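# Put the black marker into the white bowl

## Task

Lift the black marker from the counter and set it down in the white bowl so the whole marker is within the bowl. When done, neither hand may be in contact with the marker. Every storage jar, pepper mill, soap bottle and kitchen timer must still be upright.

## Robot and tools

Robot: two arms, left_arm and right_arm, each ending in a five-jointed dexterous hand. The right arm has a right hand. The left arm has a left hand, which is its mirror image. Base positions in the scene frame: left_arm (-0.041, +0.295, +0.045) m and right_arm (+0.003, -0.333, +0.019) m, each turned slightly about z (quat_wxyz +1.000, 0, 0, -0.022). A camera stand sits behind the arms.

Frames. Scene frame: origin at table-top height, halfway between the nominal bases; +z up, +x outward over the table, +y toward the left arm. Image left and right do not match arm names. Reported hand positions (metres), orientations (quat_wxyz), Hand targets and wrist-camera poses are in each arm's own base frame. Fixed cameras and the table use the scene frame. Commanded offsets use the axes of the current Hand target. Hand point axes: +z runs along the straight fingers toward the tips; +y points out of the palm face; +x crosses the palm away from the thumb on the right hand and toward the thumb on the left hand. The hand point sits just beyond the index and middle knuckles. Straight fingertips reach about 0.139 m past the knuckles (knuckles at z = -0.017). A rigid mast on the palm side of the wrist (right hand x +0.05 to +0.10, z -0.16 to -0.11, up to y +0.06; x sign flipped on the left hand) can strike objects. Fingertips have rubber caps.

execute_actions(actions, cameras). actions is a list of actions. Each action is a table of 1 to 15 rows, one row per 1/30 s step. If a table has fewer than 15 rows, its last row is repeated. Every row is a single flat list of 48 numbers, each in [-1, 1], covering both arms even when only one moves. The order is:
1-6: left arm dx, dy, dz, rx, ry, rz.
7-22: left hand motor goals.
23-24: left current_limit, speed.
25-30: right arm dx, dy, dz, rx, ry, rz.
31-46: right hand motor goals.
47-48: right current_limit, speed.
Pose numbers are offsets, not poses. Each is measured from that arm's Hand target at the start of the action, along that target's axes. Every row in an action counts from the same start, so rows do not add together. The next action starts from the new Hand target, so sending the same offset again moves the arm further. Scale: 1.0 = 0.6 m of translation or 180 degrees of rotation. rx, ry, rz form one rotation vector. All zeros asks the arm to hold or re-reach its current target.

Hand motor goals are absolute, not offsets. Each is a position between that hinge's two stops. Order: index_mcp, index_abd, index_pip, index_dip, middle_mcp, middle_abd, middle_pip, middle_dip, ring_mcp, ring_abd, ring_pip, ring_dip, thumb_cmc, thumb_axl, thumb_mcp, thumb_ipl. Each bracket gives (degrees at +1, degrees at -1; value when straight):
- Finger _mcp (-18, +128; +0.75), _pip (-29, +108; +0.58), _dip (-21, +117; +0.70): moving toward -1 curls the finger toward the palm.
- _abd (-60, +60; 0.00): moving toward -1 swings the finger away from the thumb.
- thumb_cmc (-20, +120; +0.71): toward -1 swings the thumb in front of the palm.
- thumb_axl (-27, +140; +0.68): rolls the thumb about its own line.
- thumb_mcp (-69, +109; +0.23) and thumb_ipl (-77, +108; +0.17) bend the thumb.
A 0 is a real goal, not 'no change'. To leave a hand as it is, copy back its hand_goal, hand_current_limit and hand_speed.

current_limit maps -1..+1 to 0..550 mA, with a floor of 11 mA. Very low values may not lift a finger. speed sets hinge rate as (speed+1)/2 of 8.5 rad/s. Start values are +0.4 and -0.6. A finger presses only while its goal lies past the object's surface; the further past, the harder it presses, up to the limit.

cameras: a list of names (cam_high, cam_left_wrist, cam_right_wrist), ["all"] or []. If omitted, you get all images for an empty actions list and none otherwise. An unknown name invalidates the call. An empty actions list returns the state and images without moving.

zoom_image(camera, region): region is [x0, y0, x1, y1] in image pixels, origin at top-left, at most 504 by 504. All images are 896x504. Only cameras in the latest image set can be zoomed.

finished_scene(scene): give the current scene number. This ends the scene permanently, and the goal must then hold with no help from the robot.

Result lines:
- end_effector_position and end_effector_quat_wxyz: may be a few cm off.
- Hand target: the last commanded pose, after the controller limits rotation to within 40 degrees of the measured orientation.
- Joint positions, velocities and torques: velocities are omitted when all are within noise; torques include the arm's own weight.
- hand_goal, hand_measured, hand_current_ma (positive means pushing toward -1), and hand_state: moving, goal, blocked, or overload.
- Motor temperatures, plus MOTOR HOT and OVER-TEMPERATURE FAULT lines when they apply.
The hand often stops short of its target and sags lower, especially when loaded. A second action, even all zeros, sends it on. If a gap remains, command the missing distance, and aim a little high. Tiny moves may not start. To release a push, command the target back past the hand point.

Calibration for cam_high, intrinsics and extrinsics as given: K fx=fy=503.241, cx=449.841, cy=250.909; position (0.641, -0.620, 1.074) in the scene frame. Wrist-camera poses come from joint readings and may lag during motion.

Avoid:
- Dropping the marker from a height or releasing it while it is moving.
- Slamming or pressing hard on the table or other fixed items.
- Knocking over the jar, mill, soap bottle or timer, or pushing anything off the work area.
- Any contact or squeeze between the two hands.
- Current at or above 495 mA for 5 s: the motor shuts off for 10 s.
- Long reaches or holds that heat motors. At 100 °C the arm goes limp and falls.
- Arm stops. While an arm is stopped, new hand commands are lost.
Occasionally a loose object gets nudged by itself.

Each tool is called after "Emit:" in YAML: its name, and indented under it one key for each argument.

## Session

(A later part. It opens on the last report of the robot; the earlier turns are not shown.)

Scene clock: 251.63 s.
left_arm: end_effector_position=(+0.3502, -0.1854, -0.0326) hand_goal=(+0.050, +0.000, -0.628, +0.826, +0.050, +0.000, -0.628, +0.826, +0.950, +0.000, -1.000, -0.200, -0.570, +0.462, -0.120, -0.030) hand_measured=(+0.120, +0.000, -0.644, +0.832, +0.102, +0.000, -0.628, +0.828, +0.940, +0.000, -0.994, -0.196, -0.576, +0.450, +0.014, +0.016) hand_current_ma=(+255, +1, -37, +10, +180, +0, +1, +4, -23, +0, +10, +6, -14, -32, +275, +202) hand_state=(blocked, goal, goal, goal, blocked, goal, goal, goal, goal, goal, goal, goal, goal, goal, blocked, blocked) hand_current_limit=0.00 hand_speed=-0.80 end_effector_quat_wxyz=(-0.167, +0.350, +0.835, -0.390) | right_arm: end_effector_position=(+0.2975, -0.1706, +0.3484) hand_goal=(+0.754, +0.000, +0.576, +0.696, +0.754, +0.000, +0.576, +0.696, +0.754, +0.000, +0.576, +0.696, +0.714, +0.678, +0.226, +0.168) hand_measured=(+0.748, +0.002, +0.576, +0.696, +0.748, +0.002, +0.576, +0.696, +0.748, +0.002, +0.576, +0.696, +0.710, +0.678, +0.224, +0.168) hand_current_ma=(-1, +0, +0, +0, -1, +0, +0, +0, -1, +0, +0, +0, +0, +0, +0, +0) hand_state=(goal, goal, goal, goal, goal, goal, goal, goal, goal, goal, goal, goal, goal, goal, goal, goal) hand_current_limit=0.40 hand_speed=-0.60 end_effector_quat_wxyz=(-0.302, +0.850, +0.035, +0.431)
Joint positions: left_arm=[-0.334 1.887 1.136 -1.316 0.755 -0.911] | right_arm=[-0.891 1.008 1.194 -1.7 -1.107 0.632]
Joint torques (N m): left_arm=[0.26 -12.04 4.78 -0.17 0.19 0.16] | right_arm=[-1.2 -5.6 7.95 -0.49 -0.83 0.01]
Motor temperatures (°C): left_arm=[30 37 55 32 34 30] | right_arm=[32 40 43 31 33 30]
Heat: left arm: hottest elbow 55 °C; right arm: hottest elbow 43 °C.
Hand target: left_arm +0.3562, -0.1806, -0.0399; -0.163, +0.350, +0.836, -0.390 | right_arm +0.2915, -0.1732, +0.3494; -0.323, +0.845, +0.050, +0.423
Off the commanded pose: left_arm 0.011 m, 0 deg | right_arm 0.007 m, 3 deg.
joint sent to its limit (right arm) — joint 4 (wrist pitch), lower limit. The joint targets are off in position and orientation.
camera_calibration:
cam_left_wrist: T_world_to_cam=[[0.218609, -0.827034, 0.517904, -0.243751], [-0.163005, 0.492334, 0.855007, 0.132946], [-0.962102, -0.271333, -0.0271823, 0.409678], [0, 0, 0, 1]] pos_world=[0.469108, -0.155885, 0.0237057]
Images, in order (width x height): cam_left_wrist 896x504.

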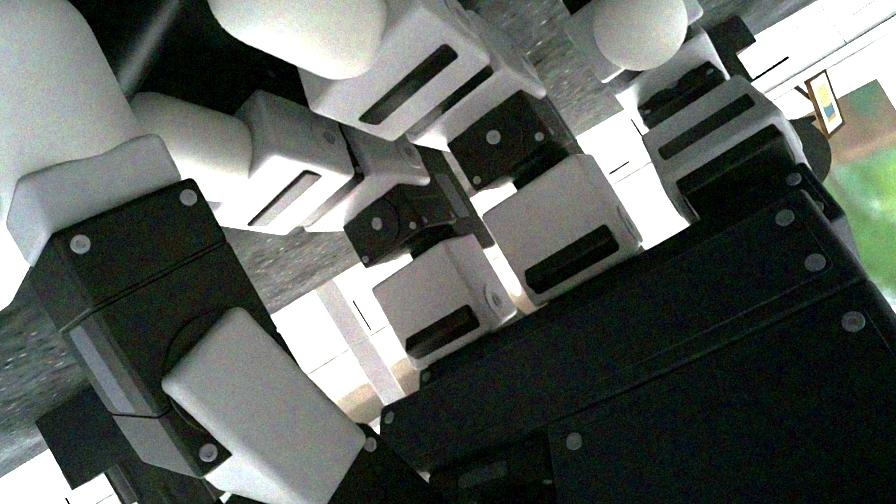

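Emit:
execute_actions:
  actions:
    - [[0,0,0,0,0,0,0.01,0,-0.62,0.82,0.01,0,-0.62,0.82,0.95,0,-1,-0.2,-0.571,0.461,-0.13,-0.03,0.3,-0.85,0,0,0,0,0,0,0.754,0,0.576,0.696,0.754,0,0.576,0.696,0.754,0,0.576,0.696,0.714,0.678,0.226,0.168,0.4,-0.6]]
    - [[0,-0.08,-0.067,0,0,0,0.01,0,-0.62,0.82,0.01,0,-0.62,0.82,0.95,0,-1,-0.2,-0.571,0.461,-0.13,-0.03,0.3,-0.85,0,0,0,0,0,0,0.754,0,0.576,0.696,0.754,0,0.576,0.696,0.754,0,0.576,0.696,0.714,0.678,0.226,0.168,0.4,-0.6]]
    - [[0,-0.064,-0.0535,0,0,0,0.01,0,-0.62,0.82,0.01,0,-0.62,0.82,0.95,0,-1,-0.2,-0.571,0.461,-0.13,-0.03,0.3,-0.85,0,0,0,0,0,0,0.754,0,0.576,0.696,0.754,0,0.576,0.696,0.754,0,0.576,0.696,0.714,0.678,0.226,0.168,0.4,-0.6]]
  cameras: ["cam_high","cam_left_wrist"]

Emit:
zoom_image:
  camera: "cam_high"
  region: [360, 140, 500, 240]

Scene clock: 266.83 s.
left_arm: end_effector_position=(+0.3431, -0.1780, +0.0598) hand_goal=(+0.010, +0.000, -0.620, +0.820, +0.010, +0.000, -0.620, +0.820, +0.950, +0.000, -1.000, -0.200, -0.570, +0.462, -0.130, -0.030) hand_measured=(+0.098, +0.000, -0.606, +0.832, +0.086, +0.000, -0.606, +0.828, +0.940, +0.000, -0.994, -0.196, -0.578, +0.448, +0.020, +0.016) hand_current_ma=(+341, +1, +35, +25, +285, +0, +33, +18, -23, +0, +10, +6, -17, -39, +357, +202) hand_state=(blocked, goal, goal, goal, blocked, goal, goal, goal, goal, goal, goal, goal, goal, goal, blocked, blocked) hand_current_limit=0.30 hand_speed=-0.85 end_effector_quat_wxyz=(-0.176, +0.344, +0.836, -0.390) | right_arm: end_effector_position=(+0.2975, -0.1706, +0.3484) hand_goal=(+0.754, +0.000, +0.576, +0.696, +0.754, +0.000, +0.576, +0.696, +0.754, +0.000, +0.576, +0.696, +0.714, +0.678, +0.226, +0.168) hand_measured=(+0.748, +0.002, +0.576, +0.696, +0.748, +0.002, +0.576, +0.696, +0.748, +0.002, +0.576, +0.696, +0.710, +0.678, +0.224, +0.168) hand_current_ma=(-1, +0, +0, +0, -1, +0, +0, +0, -1, +0, +0, +0, +0, +0, +0, +0) hand_state=(goal, goal, goal, goal, goal, goal, goal, goal, goal, goal, goal, goal, goal, goal, goal, goal) hand_current_limit=0.40 hand_speed=-0.60 end_effector_quat_wxyz=(-0.302, +0.850, +0.035, +0.431)
Joint positions: left_arm=[-0.323 1.735 1.202 -1.561 0.75 -0.903] | right_arm=[-0.891 1.008 1.194 -1.7 -1.107 0.632]
Joint torques (N m): left_arm=[0.73 -12.81 8.12 -1.29 0.3 0.12] | right_arm=[-1.14 -5.66 7.97 -0.5 -0.82 0.01]
Motor temperatures (°C): left_arm=[30 38 55 32 34 30] | right_arm=[32 40 43 31 33 30]
Heat: left arm: hottest elbow 55 °C; right arm: hottest elbow 43 °C.
Hand target: left_arm +0.3560, -0.1808, +0.0727; -0.163, +0.350, +0.836, -0.390 | right_arm +0.2915, -0.1732, +0.3494; -0.323, +0.845, +0.050, +0.423
Off the commanded pose: left_arm 0.019 m, 2 deg | right_arm 0.007 m, 3 deg.
joint sent to its limit (right arm) — joint 4 (wrist pitch), lower limit. The joint targets are off in position and orientation.
camera_calibration:
cam_left_wrist: T_world_to_cam=[[0.232188, -0.83053, 0.506269, -0.288437], [-0.147019, 0.484547, 0.862322, 0.041737], [-0.961496, -0.274652, -0.00959758, 0.405599], [0, 0, 0, 1]] pos_world=[0.463089, -0.148381, 0.113929]
Images, in order (width x height): cam_high 896x504, cam_left_wrist 896x504.

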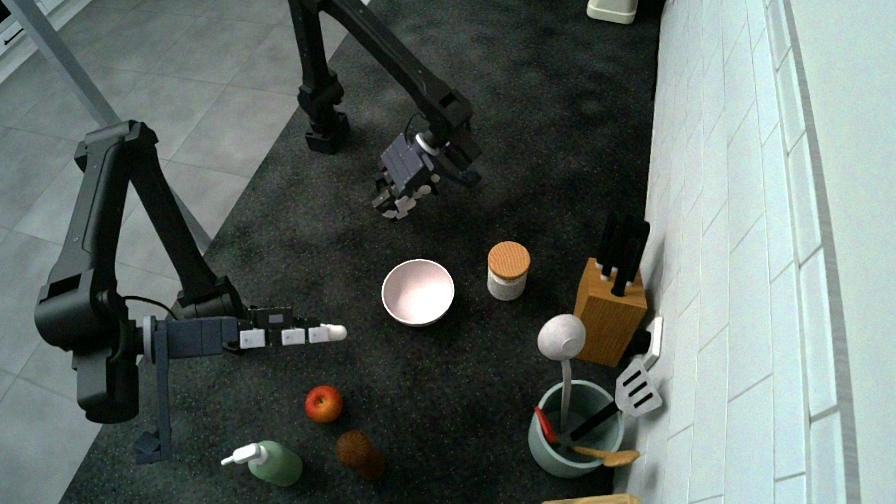

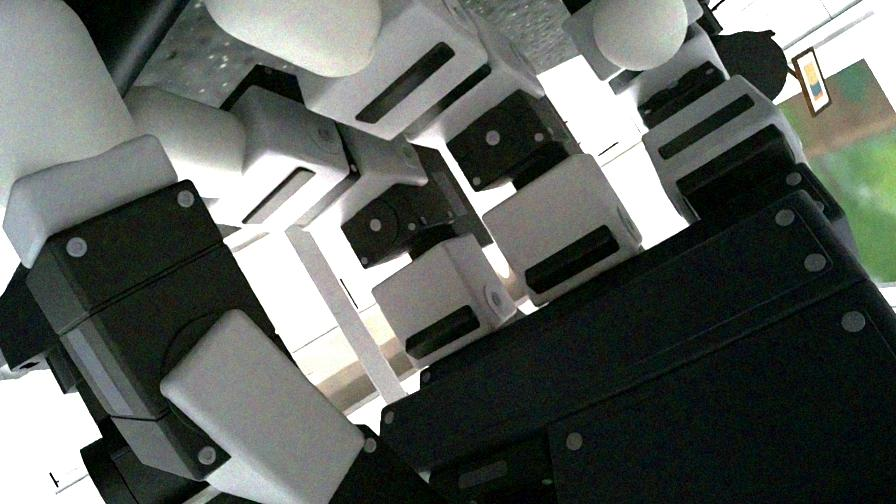

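Scaled by 3.600 from the camera's 896x504 image, which has a finer 1280x720 frame.

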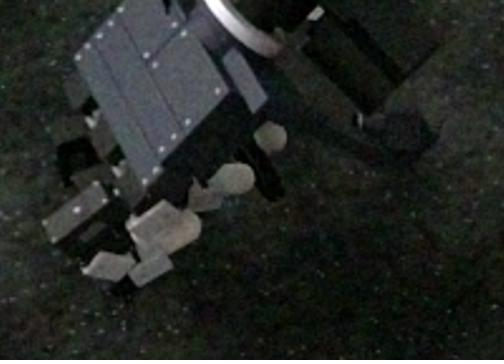

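Emit:
execute_actions:
  actions:
    - [[0,-0.0447,-0.0375,0,0,0,0.01,0,-0.62,0.82,0.01,0,-0.62,0.82,0.95,0,-1,-0.2,-0.571,0.461,-0.13,-0.03,0.3,-0.85,0,0,0,0,0,0,0.754,0,0.576,0.696,0.754,0,0.576,0.696,0.754,0,0.576,0.696,0.714,0.678,0.226,0.168,0.4,-0.6]]
    - [[-0.107,-0.0405,0.0275,0,0,0,0.01,0,-0.62,0.82,0.01,0,-0.62,0.82,0.95,0,-1,-0.2,-0.571,0.461,-0.13,-0.03,0.3,-0.85,0,0,0,0,0,0,0.754,0,0.576,0.696,0.754,0,0.576,0.696,0.754,0,0.576,0.696,0.714,0.678,0.226,0.168,0.4,-0.6]]
    - [[-0.107,-0.0405,0.0275,0,0,0,0.01,0,-0.62,0.82,0.01,0,-0.62,0.82,0.95,0,-1,-0.2,-0.571,0.461,-0.13,-0.03,0.3,-0.85,0,0,0,0,0,0,0.754,0,0.576,0.696,0.754,0,0.576,0.696,0.754,0,0.576,0.696,0.714,0.678,0.226,0.168,0.4,-0.6]]
    - [[-0.107,-0.0405,0.0275,0,0,0,0.01,0,-0.62,0.82,0.01,0,-0.62,0.82,0.95,0,-1,-0.2,-0.571,0.461,-0.13,-0.03,0.3,-0.85,0,0,0,0,0,0,0.754,0,0.576,0.696,0.754,0,0.576,0.696,0.754,0,0.576,0.696,0.714,0.678,0.226,0.168,0.4,-0.6]]
  cameras: ["cam_high","cam_left_wrist"]

Emit:
zoom_image:
  camera: "cam_high"
  region: [350, 170, 530, 330]

Scene clock: 307.43 s.
left_arm: end_effector_position=(+0.4214, -0.3697, +0.1235) hand_goal=(+0.010, +0.000, -0.620, +0.820, +0.010, +0.000, -0.620, +0.820, +0.950, +0.000, -1.000, -0.200, -0.570, +0.462, -0.130, -0.030) hand_measured=(+0.098, +0.002, -0.604, +0.832, +0.086, +0.000, -0.606, +0.828, +0.940, +0.000, -0.994, -0.196, -0.578, +0.448, +0.020, +0.016) hand_current_ma=(+338, +1, +37, +25, +283, +1, +34, +18, -21, +0, +9, +6, -15, -39, +358, +202) hand_state=(blocked, goal, goal, goal, blocked, goal, goal, goal, goal, goal, goal, goal, goal, goal, blocked, blocked) hand_current_limit=0.30 hand_speed=-0.85 end_effector_quat_wxyz=(-0.167, +0.352, +0.836, -0.387) | right_arm: end_effector_position=(+0.2975, -0.1706, +0.3484) hand_goal=(+0.754, +0.000, +0.576, +0.696, +0.754, +0.000, +0.576, +0.696, +0.754, +0.000, +0.576, +0.696, +0.714, +0.678, +0.226, +0.168) hand_measured=(+0.748, +0.002, +0.576, +0.696, +0.748, +0.002, +0.576, +0.696, +0.748, +0.002, +0.576, +0.696, +0.710, +0.678, +0.224, +0.168) hand_current_ma=(-1, +0, +0, +0, -1, +0, +0, +0, -1, +0, +0, +0, +0, +0, +0, +0) hand_state=(goal, goal, goal, goal, goal, goal, goal, goal, goal, goal, goal, goal, goal, goal, goal, goal) hand_current_limit=0.40 hand_speed=-0.60 end_effector_quat_wxyz=(-0.302, +0.850, +0.035, +0.431)
Joint positions: left_arm=[-0.592 1.994 1.794 -1.618 0.844 -1.254] | right_arm=[-0.891 1.008 1.194 -1.7 -1.107 0.632]
Joint torques (N m): left_arm=[1.26 -16.91 10.35 -0.53 0.64 -0.02] | right_arm=[-1.14 -5.71 7.97 -0.44 -0.82 0]
Motor temperatures (°C): left_arm=[30 38 57 32 34 30] | right_arm=[32 40 43 31 33 30]
Heat: left arm: hottest elbow 57 °C; right arm: hottest elbow 43 °C.
Hand target: left_arm +0.4310, -0.3774, +0.1317; -0.163, +0.350, +0.836, -0.390 | right_arm +0.2915, -0.1732, +0.3494; -0.323, +0.845, +0.050, +0.423
Off the commanded pose: left_arm 0.015 m, 1 deg | right_arm 0.007 m, 3 deg.
joint sent to its limit (right arm) — joint 4 (wrist pitch), lower limit. The joint targets are off in position and orientation.
camera_calibration:
cam_left_wrist: T_world_to_cam=[[0.214586, -0.829776, 0.515194, -0.491605], [-0.163947, 0.489396, 0.856512, 0.100926], [-0.962847, -0.26826, -0.0310218, 0.434414], [0, 0, 0, 1]] pos_world=[0.540312, -0.340778, 0.180304]
Images, in order (width x height): cam_high 896x504, cam_left_wrist 896x504.

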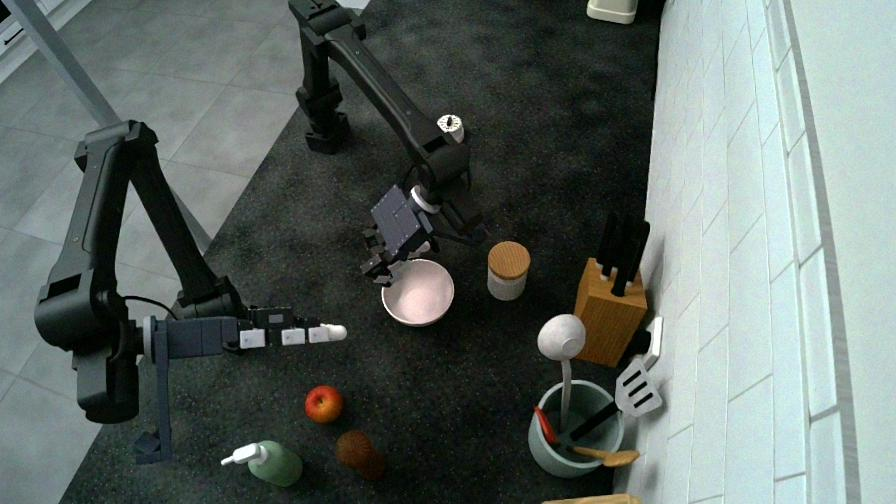

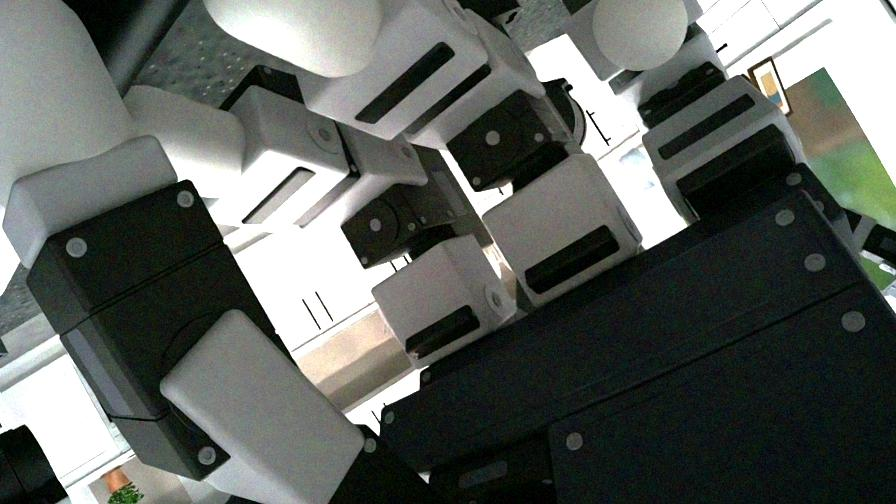

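Scaled by 2.800 from the camera's 896x504 image, which has a finer 1280x720 frame.

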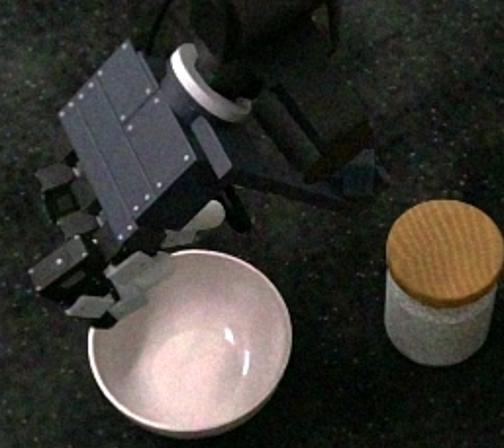

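Emit:
execute_actions:
  actions:
    - [[-0.0538,-0.009,0.0263,0,0.0426,0.0357,0.01,0,-0.62,0.82,0.01,0,-0.62,0.82,0.95,0,-1,-0.2,-0.571,0.461,-0.13,-0.03,0.3,-0.85,0,0,0,0,0,0,0.754,0,0.576,0.696,0.754,0,0.576,0.696,0.754,0,0.576,0.696,0.714,0.678,0.226,0.168,0.4,-0.6]]
    - [[-0.0575,-0.0028,0.019,0,0.0426,0.0357,0.01,0,-0.62,0.82,0.01,0,-0.62,0.82,0.95,0,-1,-0.2,-0.571,0.461,-0.13,-0.03,0.3,-0.85,0,0,0,0,0,0,0.754,0,0.576,0.696,0.754,0,0.576,0.696,0.754,0,0.576,0.696,0.714,0.678,0.226,0.168,0.4,-0.6]]
  cameras: ["cam_high","cam_left_wrist"]

Emit:
zoom_image:
  camera: "cam_high"
  region: [350, 190, 530, 350]

Scene clock: 335.83 s.
left_arm: end_effector_position=(+0.4460, -0.4324, +0.1130) hand_goal=(+0.010, +0.000, -0.620, +0.820, +0.010, +0.000, -0.620, +0.820, +0.950, +0.000, -1.000, -0.200, -0.570, +0.462, -0.130, -0.030) hand_measured=(+0.096, +0.002, -0.604, +0.832, +0.086, +0.000, -0.606, +0.828, +0.940, +0.000, -0.994, -0.196, -0.578, +0.448, +0.020, +0.016) hand_current_ma=(+337, +2, +37, +25, +283, +1, +35, +18, -21, +0, +9, +6, -16, -39, +357, +202) hand_state=(blocked, goal, goal, goal, blocked, goal, goal, goal, goal, goal, goal, goal, goal, goal, blocked, blocked) hand_current_limit=0.30 hand_speed=-0.85 end_effector_quat_wxyz=(-0.147, +0.462, +0.799, -0.356) | right_arm: end_effector_position=(+0.2975, -0.1706, +0.3484) hand_goal=(+0.754, +0.000, +0.576, +0.696, +0.754, +0.000, +0.576, +0.696, +0.754, +0.000, +0.576, +0.696, +0.714, +0.678, +0.226, +0.168) hand_measured=(+0.748, +0.002, +0.576, +0.696, +0.748, +0.002, +0.576, +0.696, +0.748, +0.002, +0.576, +0.696, +0.710, +0.678, +0.224, +0.168) hand_current_ma=(-1, +0, +0, +0, -1, +0, +0, +0, -1, +0, +0, +0, +0, +0, +0, +0) hand_state=(goal, goal, goal, goal, goal, goal, goal, goal, goal, goal, goal, goal, goal, goal, goal, goal) hand_current_limit=0.40 hand_speed=-0.60 end_effector_quat_wxyz=(-0.302, +0.850, +0.035, +0.431)
Joint positions: left_arm=[-0.676 2.137 2.019 -1.69 0.763 -1.102] | right_arm=[-0.891 1.008 1.194 -1.7 -1.107 0.632]
Joint torques (N m): left_arm=[-0.09 -19.55 10.32 -0.46 0.32 0.19] | right_arm=[-0.97 -5.48 7.98 -0.46 -0.82 0]
Motor temperatures (°C): left_arm=[30 39 57 32 34 30] | right_arm=[32 40 43 31 33 30]
Heat: left arm: hottest elbow 57 °C; right arm: hottest elbow 43 °C.
Hand target: left_arm +0.4541, -0.4453, +0.1196; -0.228, +0.489, +0.763, -0.355 | right_arm +0.2915, -0.1732, +0.3494; -0.323, +0.845, +0.050, +0.423
Off the commanded pose: left_arm 0.017 m, 11 deg | right_arm 0.007 m, 3 deg.
joint sent to its limit (left arm) — joint 4 (wrist pitch), lower limit. The joint targets are off in position and orientation.
joint sent to its limit (right arm) — joint 4 (wrist pitch), lower limit. The joint targets are off in position and orientation.
camera_calibration:
cam_left_wrist: T_world_to_cam=[[-0.0265833, -0.834261, 0.550729, -0.441811], [-0.165011, 0.547028, 0.82069, 0.174023], [-0.985933, -0.0690599, -0.152204, 0.5511], [0, 0, 0, 1]] pos_world=[0.560319, -0.425722, 0.184379]
Images, in order (width x height): cam_high 896x504, cam_left_wrist 896x504.

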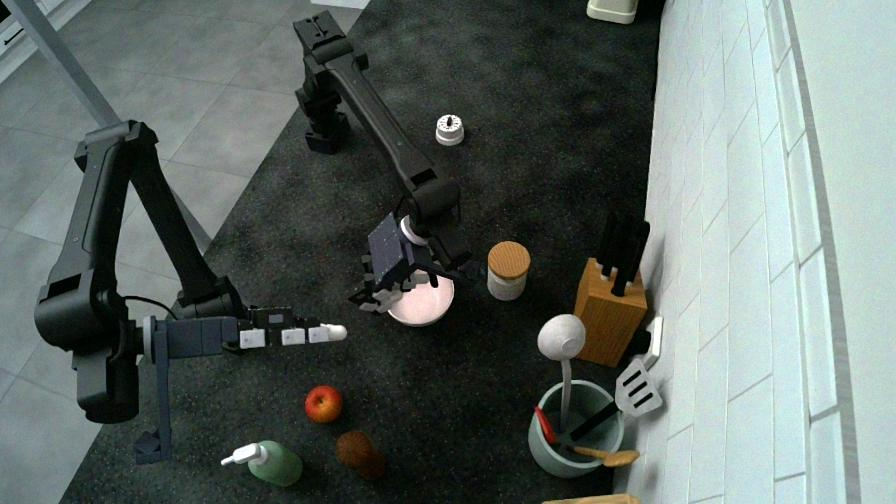

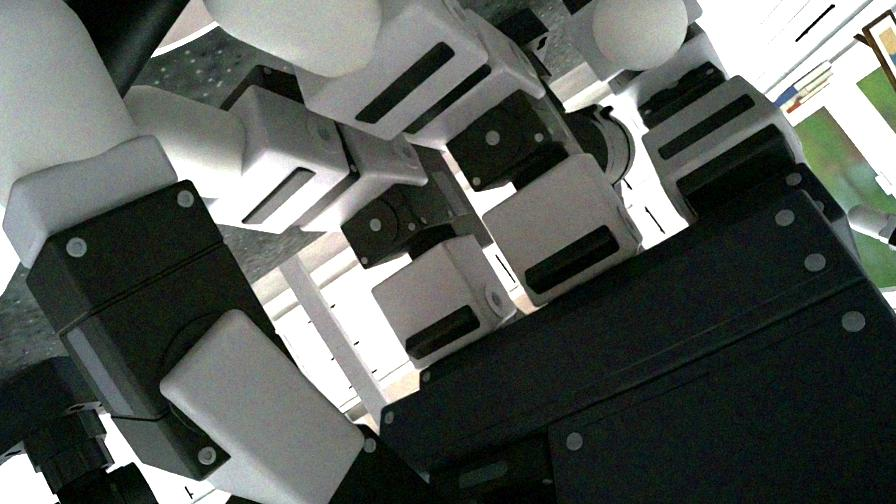

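Scaled by 2.800 from the camera's 896x504 image, which has a finer 1280x720 frame.

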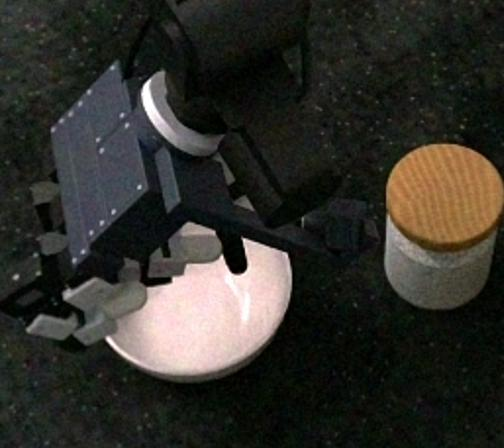

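Emit:
execute_actions:
  actions:
    - [[0,0.0511,0.0429,0,0,0,0.01,0,-0.62,0.82,0.01,0,-0.62,0.82,0.95,0,-1,-0.2,-0.571,0.461,-0.13,-0.03,0.3,-0.85,0,0,0,0,0,0,0.754,0,0.576,0.696,0.754,0,0.576,0.696,0.754,0,0.576,0.696,0.714,0.678,0.226,0.168,0.4,-0.6]]
  cameras: ["cam_high"]

Emit:
zoom_image:
  camera: "cam_high"
  region: [350, 190, 530, 350]

Scene clock: 359.67 s.
left_arm: end_effector_position=(+0.4475, -0.4324, +0.0671) hand_goal=(+0.010, +0.000, -0.620, +0.820, +0.010, +0.000, -0.620, +0.820, +0.950, +0.000, -1.000, -0.200, -0.570, +0.462, -0.130, -0.030) hand_measured=(+0.096, +0.002, -0.604, +0.832, +0.086, +0.000, -0.606, +0.828, +0.940, +0.000, -0.994, -0.196, -0.578, +0.448, +0.020, +0.016) hand_current_ma=(+337, +2, +37, +25, +283, +1, +35, +18, -21, +0, +9, +6, -16, -39, +358, +202) hand_state=(blocked, goal, goal, goal, blocked, goal, goal, goal, goal, goal, goal, goal, goal, goal, blocked, blocked) hand_current_limit=0.30 hand_speed=-0.85 end_effector_quat_wxyz=(-0.173, +0.465, +0.793, -0.353) | right_arm: end_effector_position=(+0.2975, -0.1706, +0.3484) hand_goal=(+0.754, +0.000, +0.576, +0.696, +0.754, +0.000, +0.576, +0.696, +0.754, +0.000, +0.576, +0.696, +0.714, +0.678, +0.226, +0.168) hand_measured=(+0.748, +0.002, +0.576, +0.696, +0.748, +0.002, +0.576, +0.696, +0.748, +0.002, +0.576, +0.696, +0.710, +0.678, +0.224, +0.168) hand_current_ma=(-1, +0, +0, +0, -1, +0, +0, +0, -1, +0, +0, +0, +0, +0, +0, +0) hand_state=(goal, goal, goal, goal, goal, goal, goal, goal, goal, goal, goal, goal, goal, goal, goal, goal) hand_current_limit=0.40 hand_speed=-0.60 end_effector_quat_wxyz=(-0.302, +0.850, +0.035, +0.431)
Joint positions: left_arm=[-0.675 2.214 2.021 -1.69 0.76 -1.059] | right_arm=[-0.891 1.008 1.194 -1.7 -1.107 0.632]
Joint torques (N m): left_arm=[-0.26 -21.01 9.61 -0.58 0.36 0.17] | right_arm=[-1.26 -5.66 7.97 -0.5 -0.83 0.02]
Motor temperatures (°C): left_arm=[30 41 60 32 34 30] | right_arm=[32 39 43 31 33 30]
Heat: left arm: hottest elbow 60 °C; right arm: hottest elbow 43 °C.
Hand target: left_arm +0.4541, -0.4453, +0.0796; -0.228, +0.489, +0.763, -0.355 | right_arm +0.2915, -0.1732, +0.3494; -0.323, +0.845, +0.050, +0.423
Off the commanded pose: left_arm 0.019 m, 8 deg | right_arm 0.007 m, 3 deg.
joint sent to its limit (left arm) — joint 4 (wrist pitch), lower limit. The joint targets are off in position and orientation.
joint sent to its limit (right arm) — joint 4 (wrist pitch), lower limit. The joint targets are off in position and orientation.
Images, in order (width x height): cam_high 896x504.

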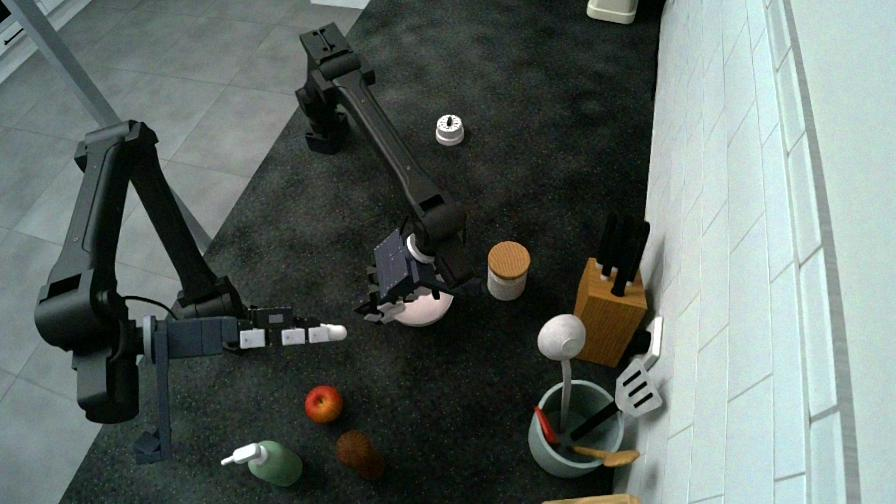

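Scaled by 2.800 from the camera's 896x504 image, which has a finer 1280x720 frame.

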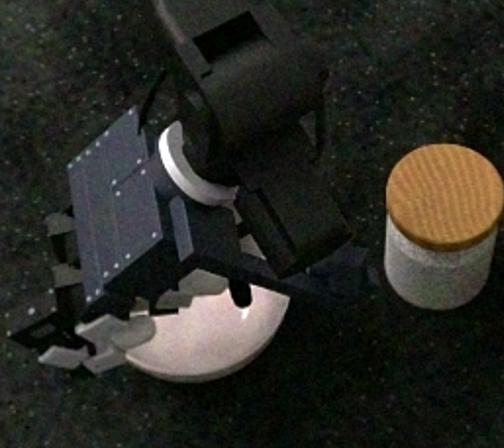

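Emit:
zoom_image:
  camera: "cam_high"
  region: [370, 250, 490, 340]

Scaled by 4.200 from the camera's 896x504 image, which has a finer 1280x720 frame.

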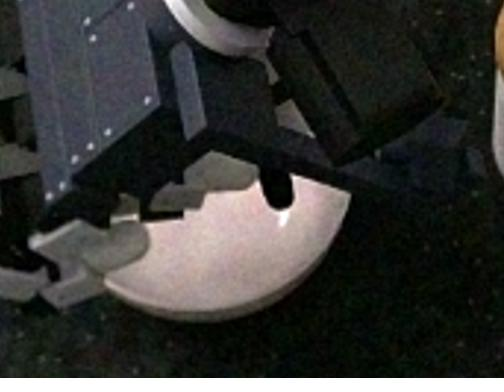

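Emit:
execute_actions:
  actions:
    - [[-0.0078,0.0184,0.0559,0,0,0,0.01,0,-0.62,0.82,0.01,0,-0.62,0.82,0.95,0,-1,-0.2,-0.571,0.461,-0.13,-0.03,0.3,-0.85,0,0,0,0,0,0,0.754,0,0.576,0.696,0.754,0,0.576,0.696,0.754,0,0.576,0.696,0.714,0.678,0.226,0.168,0.4,-0.6]]
  cameras: ["cam_high"]

Emit:
zoom_image:
  camera: "cam_high"
  region: [370, 250, 490, 340]

Scene clock: 397.20 s.
left_arm: end_effector_position=(+0.4324, -0.4448, +0.0422) hand_goal=(+0.010, +0.000, -0.620, +0.820, +0.010, +0.000, -0.620, +0.820, +0.950, +0.000, -1.000, -0.200, -0.570, +0.462, -0.130, -0.030) hand_measured=(+0.096, +0.002, -0.604, +0.832, +0.086, +0.000, -0.606, +0.828, +0.940, +0.000, -0.994, -0.196, -0.578, +0.448, +0.020, +0.016) hand_current_ma=(+337, +2, +37, +25, +283, +1, +35, +18, -21, +0, +9, +6, -16, -39, +357, +202) hand_state=(blocked, goal, goal, goal, blocked, goal, goal, goal, goal, goal, goal, goal, goal, goal, blocked, blocked) hand_current_limit=0.30 hand_speed=-0.85 end_effector_quat_wxyz=(-0.195, +0.475, +0.784, -0.349) | right_arm: end_effector_position=(+0.2975, -0.1706, +0.3484) hand_goal=(+0.754, +0.000, +0.576, +0.696, +0.754, +0.000, +0.576, +0.696, +0.754, +0.000, +0.576, +0.696, +0.714, +0.678, +0.226, +0.168) hand_measured=(+0.748, +0.002, +0.576, +0.696, +0.748, +0.002, +0.576, +0.696, +0.748, +0.002, +0.576, +0.696, +0.710, +0.678, +0.224, +0.168) hand_current_ma=(-1, +0, +0, +0, -1, +0, +0, +0, -1, +0, +0, +0, +0, +0, +0, +0) hand_state=(goal, goal, goal, goal, goal, goal, goal, goal, goal, goal, goal, goal, goal, goal, goal, goal) hand_current_limit=0.40 hand_speed=-0.60 end_effector_quat_wxyz=(-0.302, +0.850, +0.035, +0.431)
Joint positions: left_arm=[-0.705 2.255 2.021 -1.69 0.76 -1.046] | right_arm=[-0.891 1.008 1.194 -1.7 -1.107 0.632]
Joint torques (N m): left_arm=[-0.44 -20.42 9.62 -0.42 0.73 0.14] | right_arm=[-1.32 -5.6 8.02 -0.49 -0.82 0]
Motor temperatures (°C): left_arm=[30 39 64 32 34 30] | right_arm=[32 39 43 31 33 30]
Heat: left arm: hottest elbow 64 °C; right arm: hottest elbow 43 °C.
Hand target: left_arm +0.4392, -0.4573, +0.0496; -0.228, +0.489, +0.763, -0.355 | right_arm +0.2915, -0.1732, +0.3494; -0.323, +0.845, +0.050, +0.423
Off the commanded pose: left_arm 0.016 m, 5 deg | right_arm 0.007 m, 3 deg.
joint sent to its limit (left arm) — joint 4 (wrist pitch), lower limit. The joint targets are off in position and orientation.
joint sent to its limit (right arm) — joint 4 (wrist pitch), lower limit. The joint targets are off in position and orientation.
Images, in order (width x height): cam_high 896x504.

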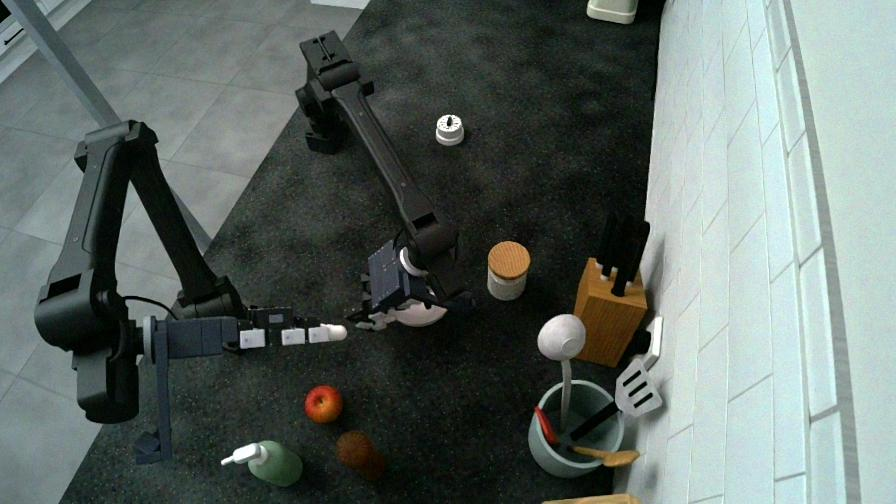

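Scaled by 4.200 from the camera's 896x504 image, which has a finer 1280x720 frame.

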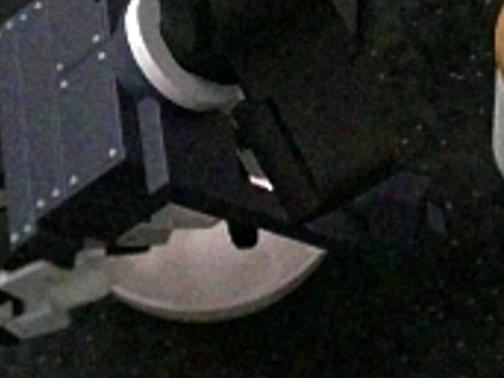

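Emit:
execute_actions:
  actions:
    - [[0,0.0319,0.0268,0,0,0,0.01,0,-0.62,0.82,0.01,0,-0.62,0.82,0.95,0,-1,-0.2,-0.571,0.461,-0.13,-0.03,0.3,-0.85,0,0,0,0,0,0,0.754,0,0.576,0.696,0.754,0,0.576,0.696,0.754,0,0.576,0.696,0.714,0.678,0.226,0.168,0.4,-0.6]]
  cameras: ["cam_high"]

Emit:
zoom_image:
  camera: "cam_high"
  region: [370, 250, 490, 340]

Scene clock: 427.60 s.
left_arm: end_effector_position=(+0.4324, -0.4431, +0.0166) hand_goal=(+0.010, +0.000, -0.620, +0.820, +0.010, +0.000, -0.620, +0.820, +0.950, +0.000, -1.000, -0.200, -0.570, +0.462, -0.130, -0.030) hand_measured=(+0.038, +0.012, -0.610, +0.826, +0.024, +0.000, -0.614, +0.824, +0.940, +0.000, -0.994, -0.196, -0.596, +0.448, -0.060, -0.014) hand_current_ma=(+81, +21, +19, +9, +34, +0, +11, +6, -21, +0, +9, +6, -70, -38, +324, +54) hand_state=(blocked, goal, goal, goal, goal, goal, goal, goal, goal, goal, goal, goal, blocked, goal, blocked, goal) hand_current_limit=0.30 hand_speed=-0.85 end_effector_quat_wxyz=(-0.208, +0.477, +0.779, -0.349) | right_arm: end_effector_position=(+0.2975, -0.1706, +0.3484) hand_goal=(+0.754, +0.000, +0.576, +0.696, +0.754, +0.000, +0.576, +0.696, +0.754, +0.000, +0.576, +0.696, +0.714, +0.678, +0.226, +0.168) hand_measured=(+0.748, +0.002, +0.576, +0.696, +0.748, +0.002, +0.576, +0.696, +0.748, +0.002, +0.576, +0.696, +0.710, +0.678, +0.224, +0.168) hand_current_ma=(-1, +0, +0, +0, -1, +0, +0, +0, -1, +0, +0, +0, +0, +0, +0, +0) hand_state=(goal, goal, goal, goal, goal, goal, goal, goal, goal, goal, goal, goal, goal, goal, goal, goal) hand_current_limit=0.40 hand_speed=-0.60 end_effector_quat_wxyz=(-0.302, +0.850, +0.035, +0.431)
Joint positions: left_arm=[-0.702 2.298 2.022 -1.69 0.76 -1.015] | right_arm=[-0.891 1.008 1.194 -1.7 -1.107 0.632]
Joint torques (N m): left_arm=[-0.21 -21.01 9.66 -0.58 0.68 0.17] | right_arm=[-1.26 -5.71 7.95 -0.47 -0.82 0.03]
Motor temperatures (°C): left_arm=[30 41 65 32 35 30] | right_arm=[32 39 43 31 33 30]
Heat: left arm: hottest elbow 65 °C; right arm: hottest elbow 43 °C.
Hand target: left_arm +0.4392, -0.4573, +0.0246; -0.228, +0.489, +0.763, -0.355 | right_arm +0.2915, -0.1732, +0.3494; -0.323, +0.845, +0.050, +0.423
Off the commanded pose: left_arm 0.018 m, 3 deg | right_arm 0.007 m, 3 deg.
joint sent to its limit (left arm) — joint 4 (wrist pitch), lower limit. The joint targets are off in position and orientation.
joint sent to its limit (right arm) — joint 4 (wrist pitch), lower limit. The joint targets are off in position and orientation.
Images, in order (width x height): cam_high 896x504.

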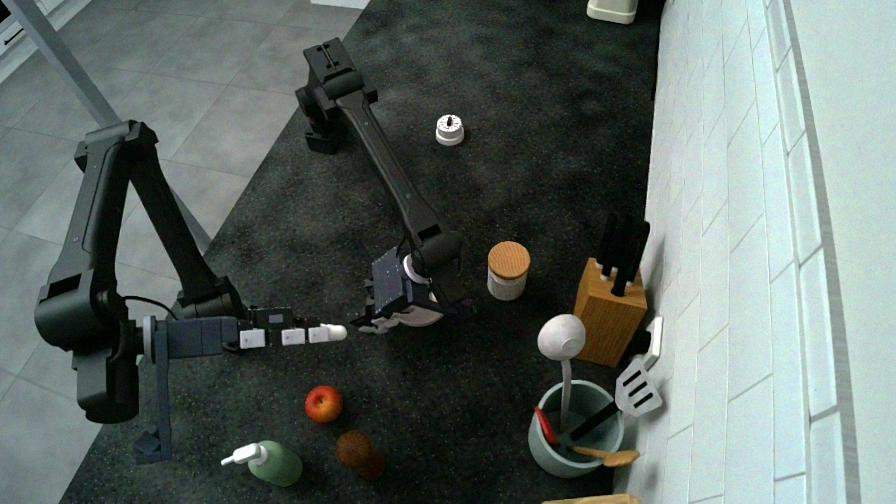

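Scaled by 4.200 from the camera's 896x504 image, which has a finer 1280x720 frame.

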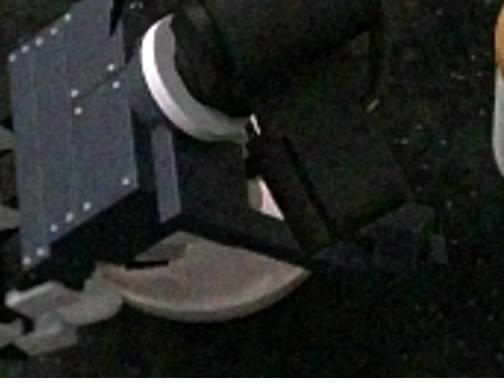

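Emit:
execute_actions:
  actions: []
  cameras: ["all"]

Emit:
zoom_image:
  camera: "cam_left_wrist"
  region: [300, 100, 700, 500]

Scene clock: 432.77 s.
left_arm: end_effector_position=(+0.4324, -0.4431, +0.0166) hand_goal=(+0.010, +0.000, -0.620, +0.820, +0.010, +0.000, -0.620, +0.820, +0.950, +0.000, -1.000, -0.200, -0.570, +0.462, -0.130, -0.030) hand_measured=(+0.038, +0.012, -0.610, +0.826, +0.024, +0.000, -0.614, +0.824, +0.940, +0.000, -0.994, -0.196, -0.596, +0.448, -0.060, -0.014) hand_current_ma=(+81, +21, +19, +9, +34, +0, +11, +6, -21, +0, +9, +6, -70, -38, +324, +54) hand_state=(blocked, goal, goal, goal, goal, goal, goal, goal, goal, goal, goal, goal, blocked, goal, blocked, goal) hand_current_limit=0.30 hand_speed=-0.85 end_effector_quat_wxyz=(-0.208, +0.477, +0.779, -0.349) | right_arm: end_effector_position=(+0.2975, -0.1706, +0.3484) hand_goal=(+0.754, +0.000, +0.576, +0.696, +0.754, +0.000, +0.576, +0.696, +0.754, +0.000, +0.576, +0.696, +0.714, +0.678, +0.226, +0.168) hand_measured=(+0.748, +0.002, +0.576, +0.696, +0.748, +0.002, +0.576, +0.696, +0.748, +0.002, +0.576, +0.696, +0.710, +0.678, +0.224, +0.168) hand_current_ma=(-1, +0, +0, +0, -1, +0, +0, +0, -1, +0, +0, +0, +0, +0, +0, +0) hand_state=(goal, goal, goal, goal, goal, goal, goal, goal, goal, goal, goal, goal, goal, goal, goal, goal) hand_current_limit=0.40 hand_speed=-0.60 end_effector_quat_wxyz=(-0.302, +0.850, +0.035, +0.431)
Joint positions: left_arm=[-0.702 2.298 2.022 -1.69 0.76 -1.015] | right_arm=[-0.891 1.008 1.194 -1.7 -1.107 0.632]
Joint velocities: within noise
Joint torques (N m): left_arm=[-0.32 -21.07 9.57 -0.54 0.7 0.2] | right_arm=[-1.2 -5.54 7.9 -0.47 -0.83 0.01]
Motor temperatures (°C): left_arm=[30 41 64 32 35 30] | right_arm=[32 39 43 31 33 30]
Heat: left arm: hottest elbow 64 °C; right arm: hottest elbow 43 °C.
Hand target: left_arm +0.4392, -0.4573, +0.0246; -0.228, +0.489, +0.763, -0.355 | right_arm +0.2915, -0.1732, +0.3494; -0.323, +0.845, +0.050, +0.423
Off the commanded pose: left_arm 0.018 m, 3 deg | right_arm 0.007 m, 3 deg.
camera_calibration:
cam_left_wrist: T_world_to_cam=[[-0.0547182, -0.856904, 0.512564, -0.395295], [-0.04638, 0.514961, 0.855958, 0.190702], [-0.997424, 0.0230637, -0.0679209, 0.566727], [0, 0, 0, 1]] pos_world=[0.552482, -0.450004, 0.0778739]
cam_right_wrist: T_world_to_cam=[[-0.324765, -0.328939, -0.886751, 0.381778], [-0.945036, 0.150411, 0.290317, 0.161178], [0.0378808, 0.932296, -0.359708, 0.401454], [0, 0, 0, 1]] pos_world=[0.2611, -0.272935, 0.436155]

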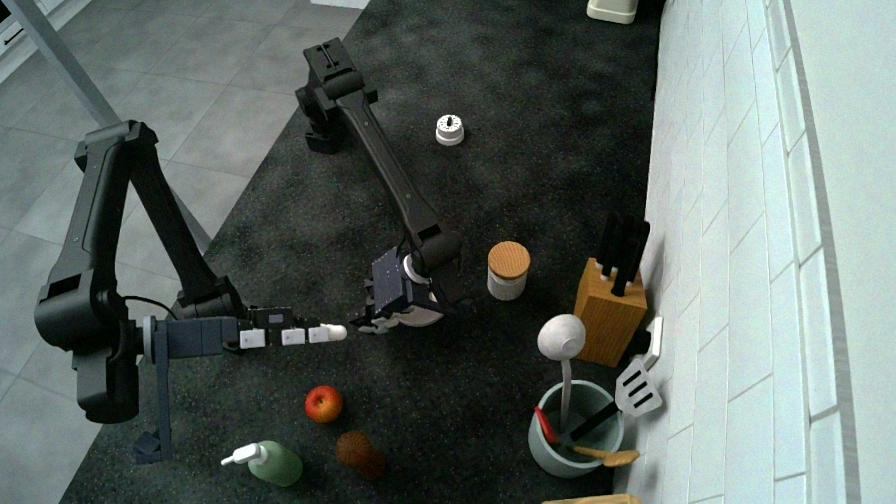

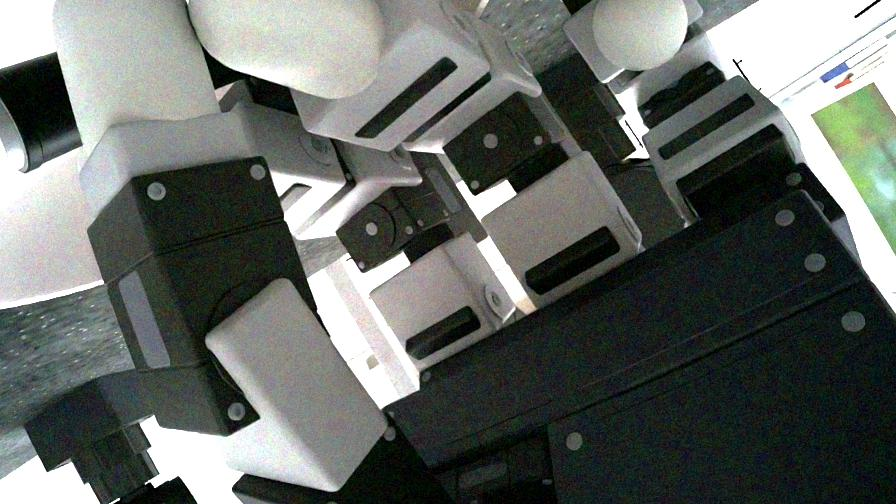

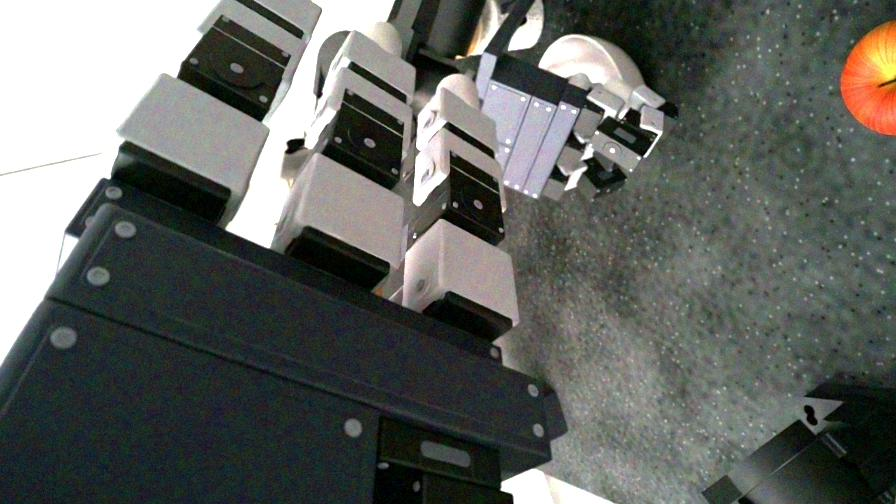

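Scaled by 1.260 from the camera's 896x504 image, which has a finer 1280x720 frame.

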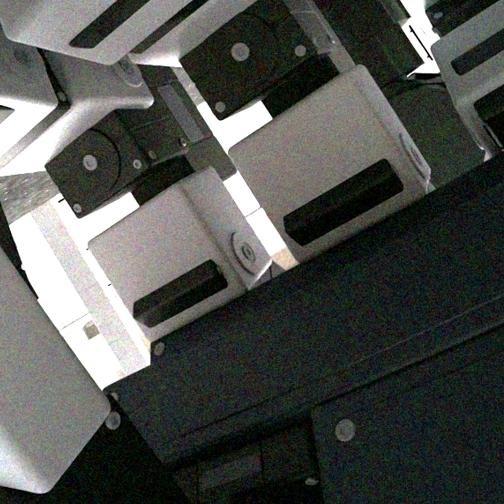

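Emit:
zoom_image:
  camera: "cam_left_wrist"
  region: [0, 0, 400, 300]

Scaled by 1.260 from the camera's 896x504 image, which has a finer 1280x720 frame.

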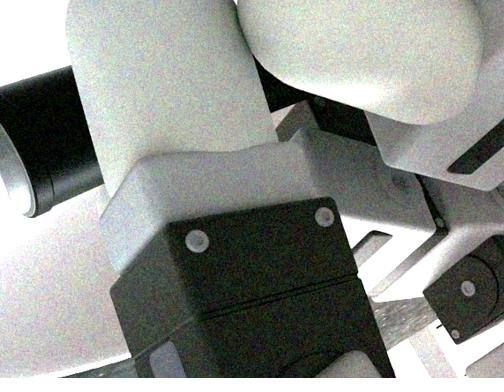

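Emit:
execute_actions:
  actions:
    - [[0,0,0,0,0,0,0.06,0,-0.62,0.82,0.06,0,-0.62,0.82,0.95,0,-1,-0.2,-0.571,0.461,0.25,0.17,0.4,-0.7,0,0,0,0,0,0,0.754,0,0.576,0.696,0.754,0,0.576,0.696,0.754,0,0.576,0.696,0.714,0.678,0.226,0.168,0.4,-0.6]]
  cameras: ["cam_high", "cam_left_wrist"]

Emit:
zoom_image:
  camera: "cam_high"
  region: [370, 250, 490, 340]

Scene clock: 470.70 s.
left_arm: end_effector_position=(+0.4325, -0.4432, +0.0166) hand_goal=(+0.060, +0.000, -0.620, +0.820, +0.060, +0.000, -0.620, +0.820, +0.950, +0.000, -1.000, -0.200, -0.570, +0.462, +0.250, +0.170) hand_measured=(+0.062, +0.002, -0.612, +0.824, +0.060, +0.000, -0.618, +0.822, +0.940, +0.000, -0.994, -0.196, -0.572, +0.460, +0.242, +0.168) hand_current_ma=(+2, +4, +17, +5, -1, +0, +3, +2, -21, +0, +9, +6, -3, -3, -21, -7) hand_state=(goal, goal, goal, goal, goal, goal, goal, goal, goal, goal, goal, goal, goal, goal, goal, goal) hand_current_limit=0.40 hand_speed=-0.70 end_effector_quat_wxyz=(-0.208, +0.478, +0.779, -0.349) | right_arm: end_effector_position=(+0.2975, -0.1706, +0.3484) hand_goal=(+0.754, +0.000, +0.576, +0.696, +0.754, +0.000, +0.576, +0.696, +0.754, +0.000, +0.576, +0.696, +0.714, +0.678, +0.226, +0.168) hand_measured=(+0.748, +0.002, +0.576, +0.696, +0.748, +0.002, +0.576, +0.696, +0.748, +0.002, +0.576, +0.696, +0.710, +0.678, +0.224, +0.168) hand_current_ma=(-1, +0, +0, +0, -1, +0, +0, +0, -1, +0, +0, +0, +0, +0, +0, +0) hand_state=(goal, goal, goal, goal, goal, goal, goal, goal, goal, goal, goal, goal, goal, goal, goal, goal) hand_current_limit=0.40 hand_speed=-0.60 end_effector_quat_wxyz=(-0.302, +0.850, +0.035, +0.431)
Joint positions: left_arm=[-0.702 2.298 2.022 -1.69 0.76 -1.013] | right_arm=[-0.891 1.008 1.194 -1.7 -1.107 0.632]
Joint torques (N m): left_arm=[-0.38 -20.66 9.91 -0.72 0.57 0.14] | right_arm=[-1.2 -5.66 7.97 -0.53 -0.82 0.01]
Motor temperatures (°C): left_arm=[30 41 62 32 35 30] | right_arm=[32 39 43 31 33 30]
Heat: left arm: hottest elbow 62 °C; right arm: hottest elbow 43 °C.
Hand target: left_arm +0.4392, -0.4573, +0.0246; -0.228, +0.489, +0.763, -0.355 | right_arm +0.2915, -0.1732, +0.3494; -0.323, +0.845, +0.050, +0.423
Off the commanded pose: left_arm 0.017 m, 3 deg | right_arm 0.007 m, 3 deg.
joint sent to its limit (left arm) — joint 4 (wrist pitch), lower limit. The joint targets are off in position and orientation.
joint sent to its limit (right arm) — joint 4 (wrist pitch), lower limit. The joint targets are off in position and orientation.
camera_calibration:
cam_left_wrist: T_world_to_cam=[[-0.0558225, -0.856288, 0.513474, -0.394564], [-0.0462907, 0.515942, 0.855372, 0.191192], [-0.997367, 0.02398, -0.0684393, 0.567151], [0, 0, 0, 1]] pos_world=[0.552483, -0.450104, 0.0778729]
Images, in order (width x height): cam_high 896x504, cam_left_wrist 896x504.

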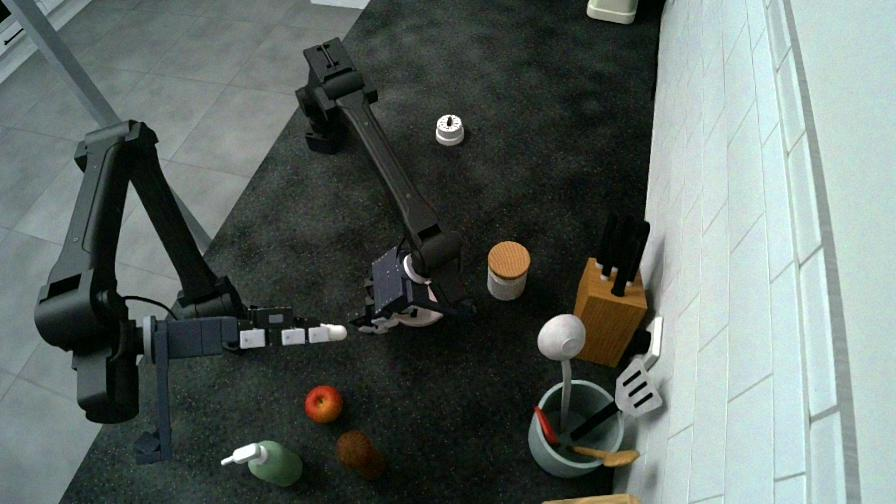

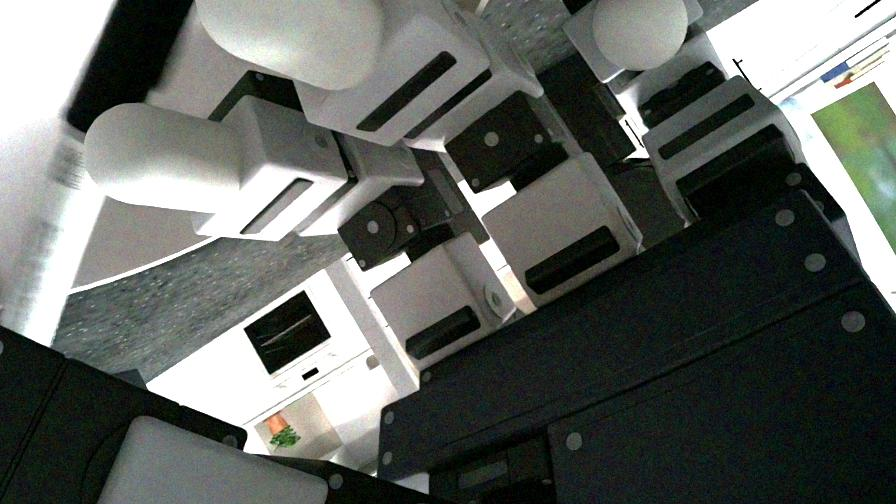

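Scaled by 4.200 from the camera's 896x504 image, which has a finer 1280x720 frame.

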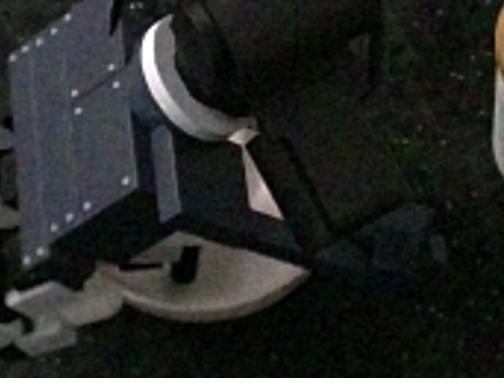

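Emit:
zoom_image:
  camera: "cam_left_wrist"
  region: [0, 0, 400, 400]

Scaled by 1.260 from the camera's 896x504 image, which has a finer 1280x720 frame.

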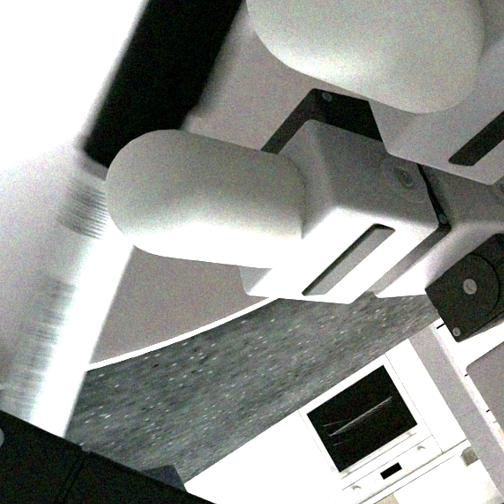

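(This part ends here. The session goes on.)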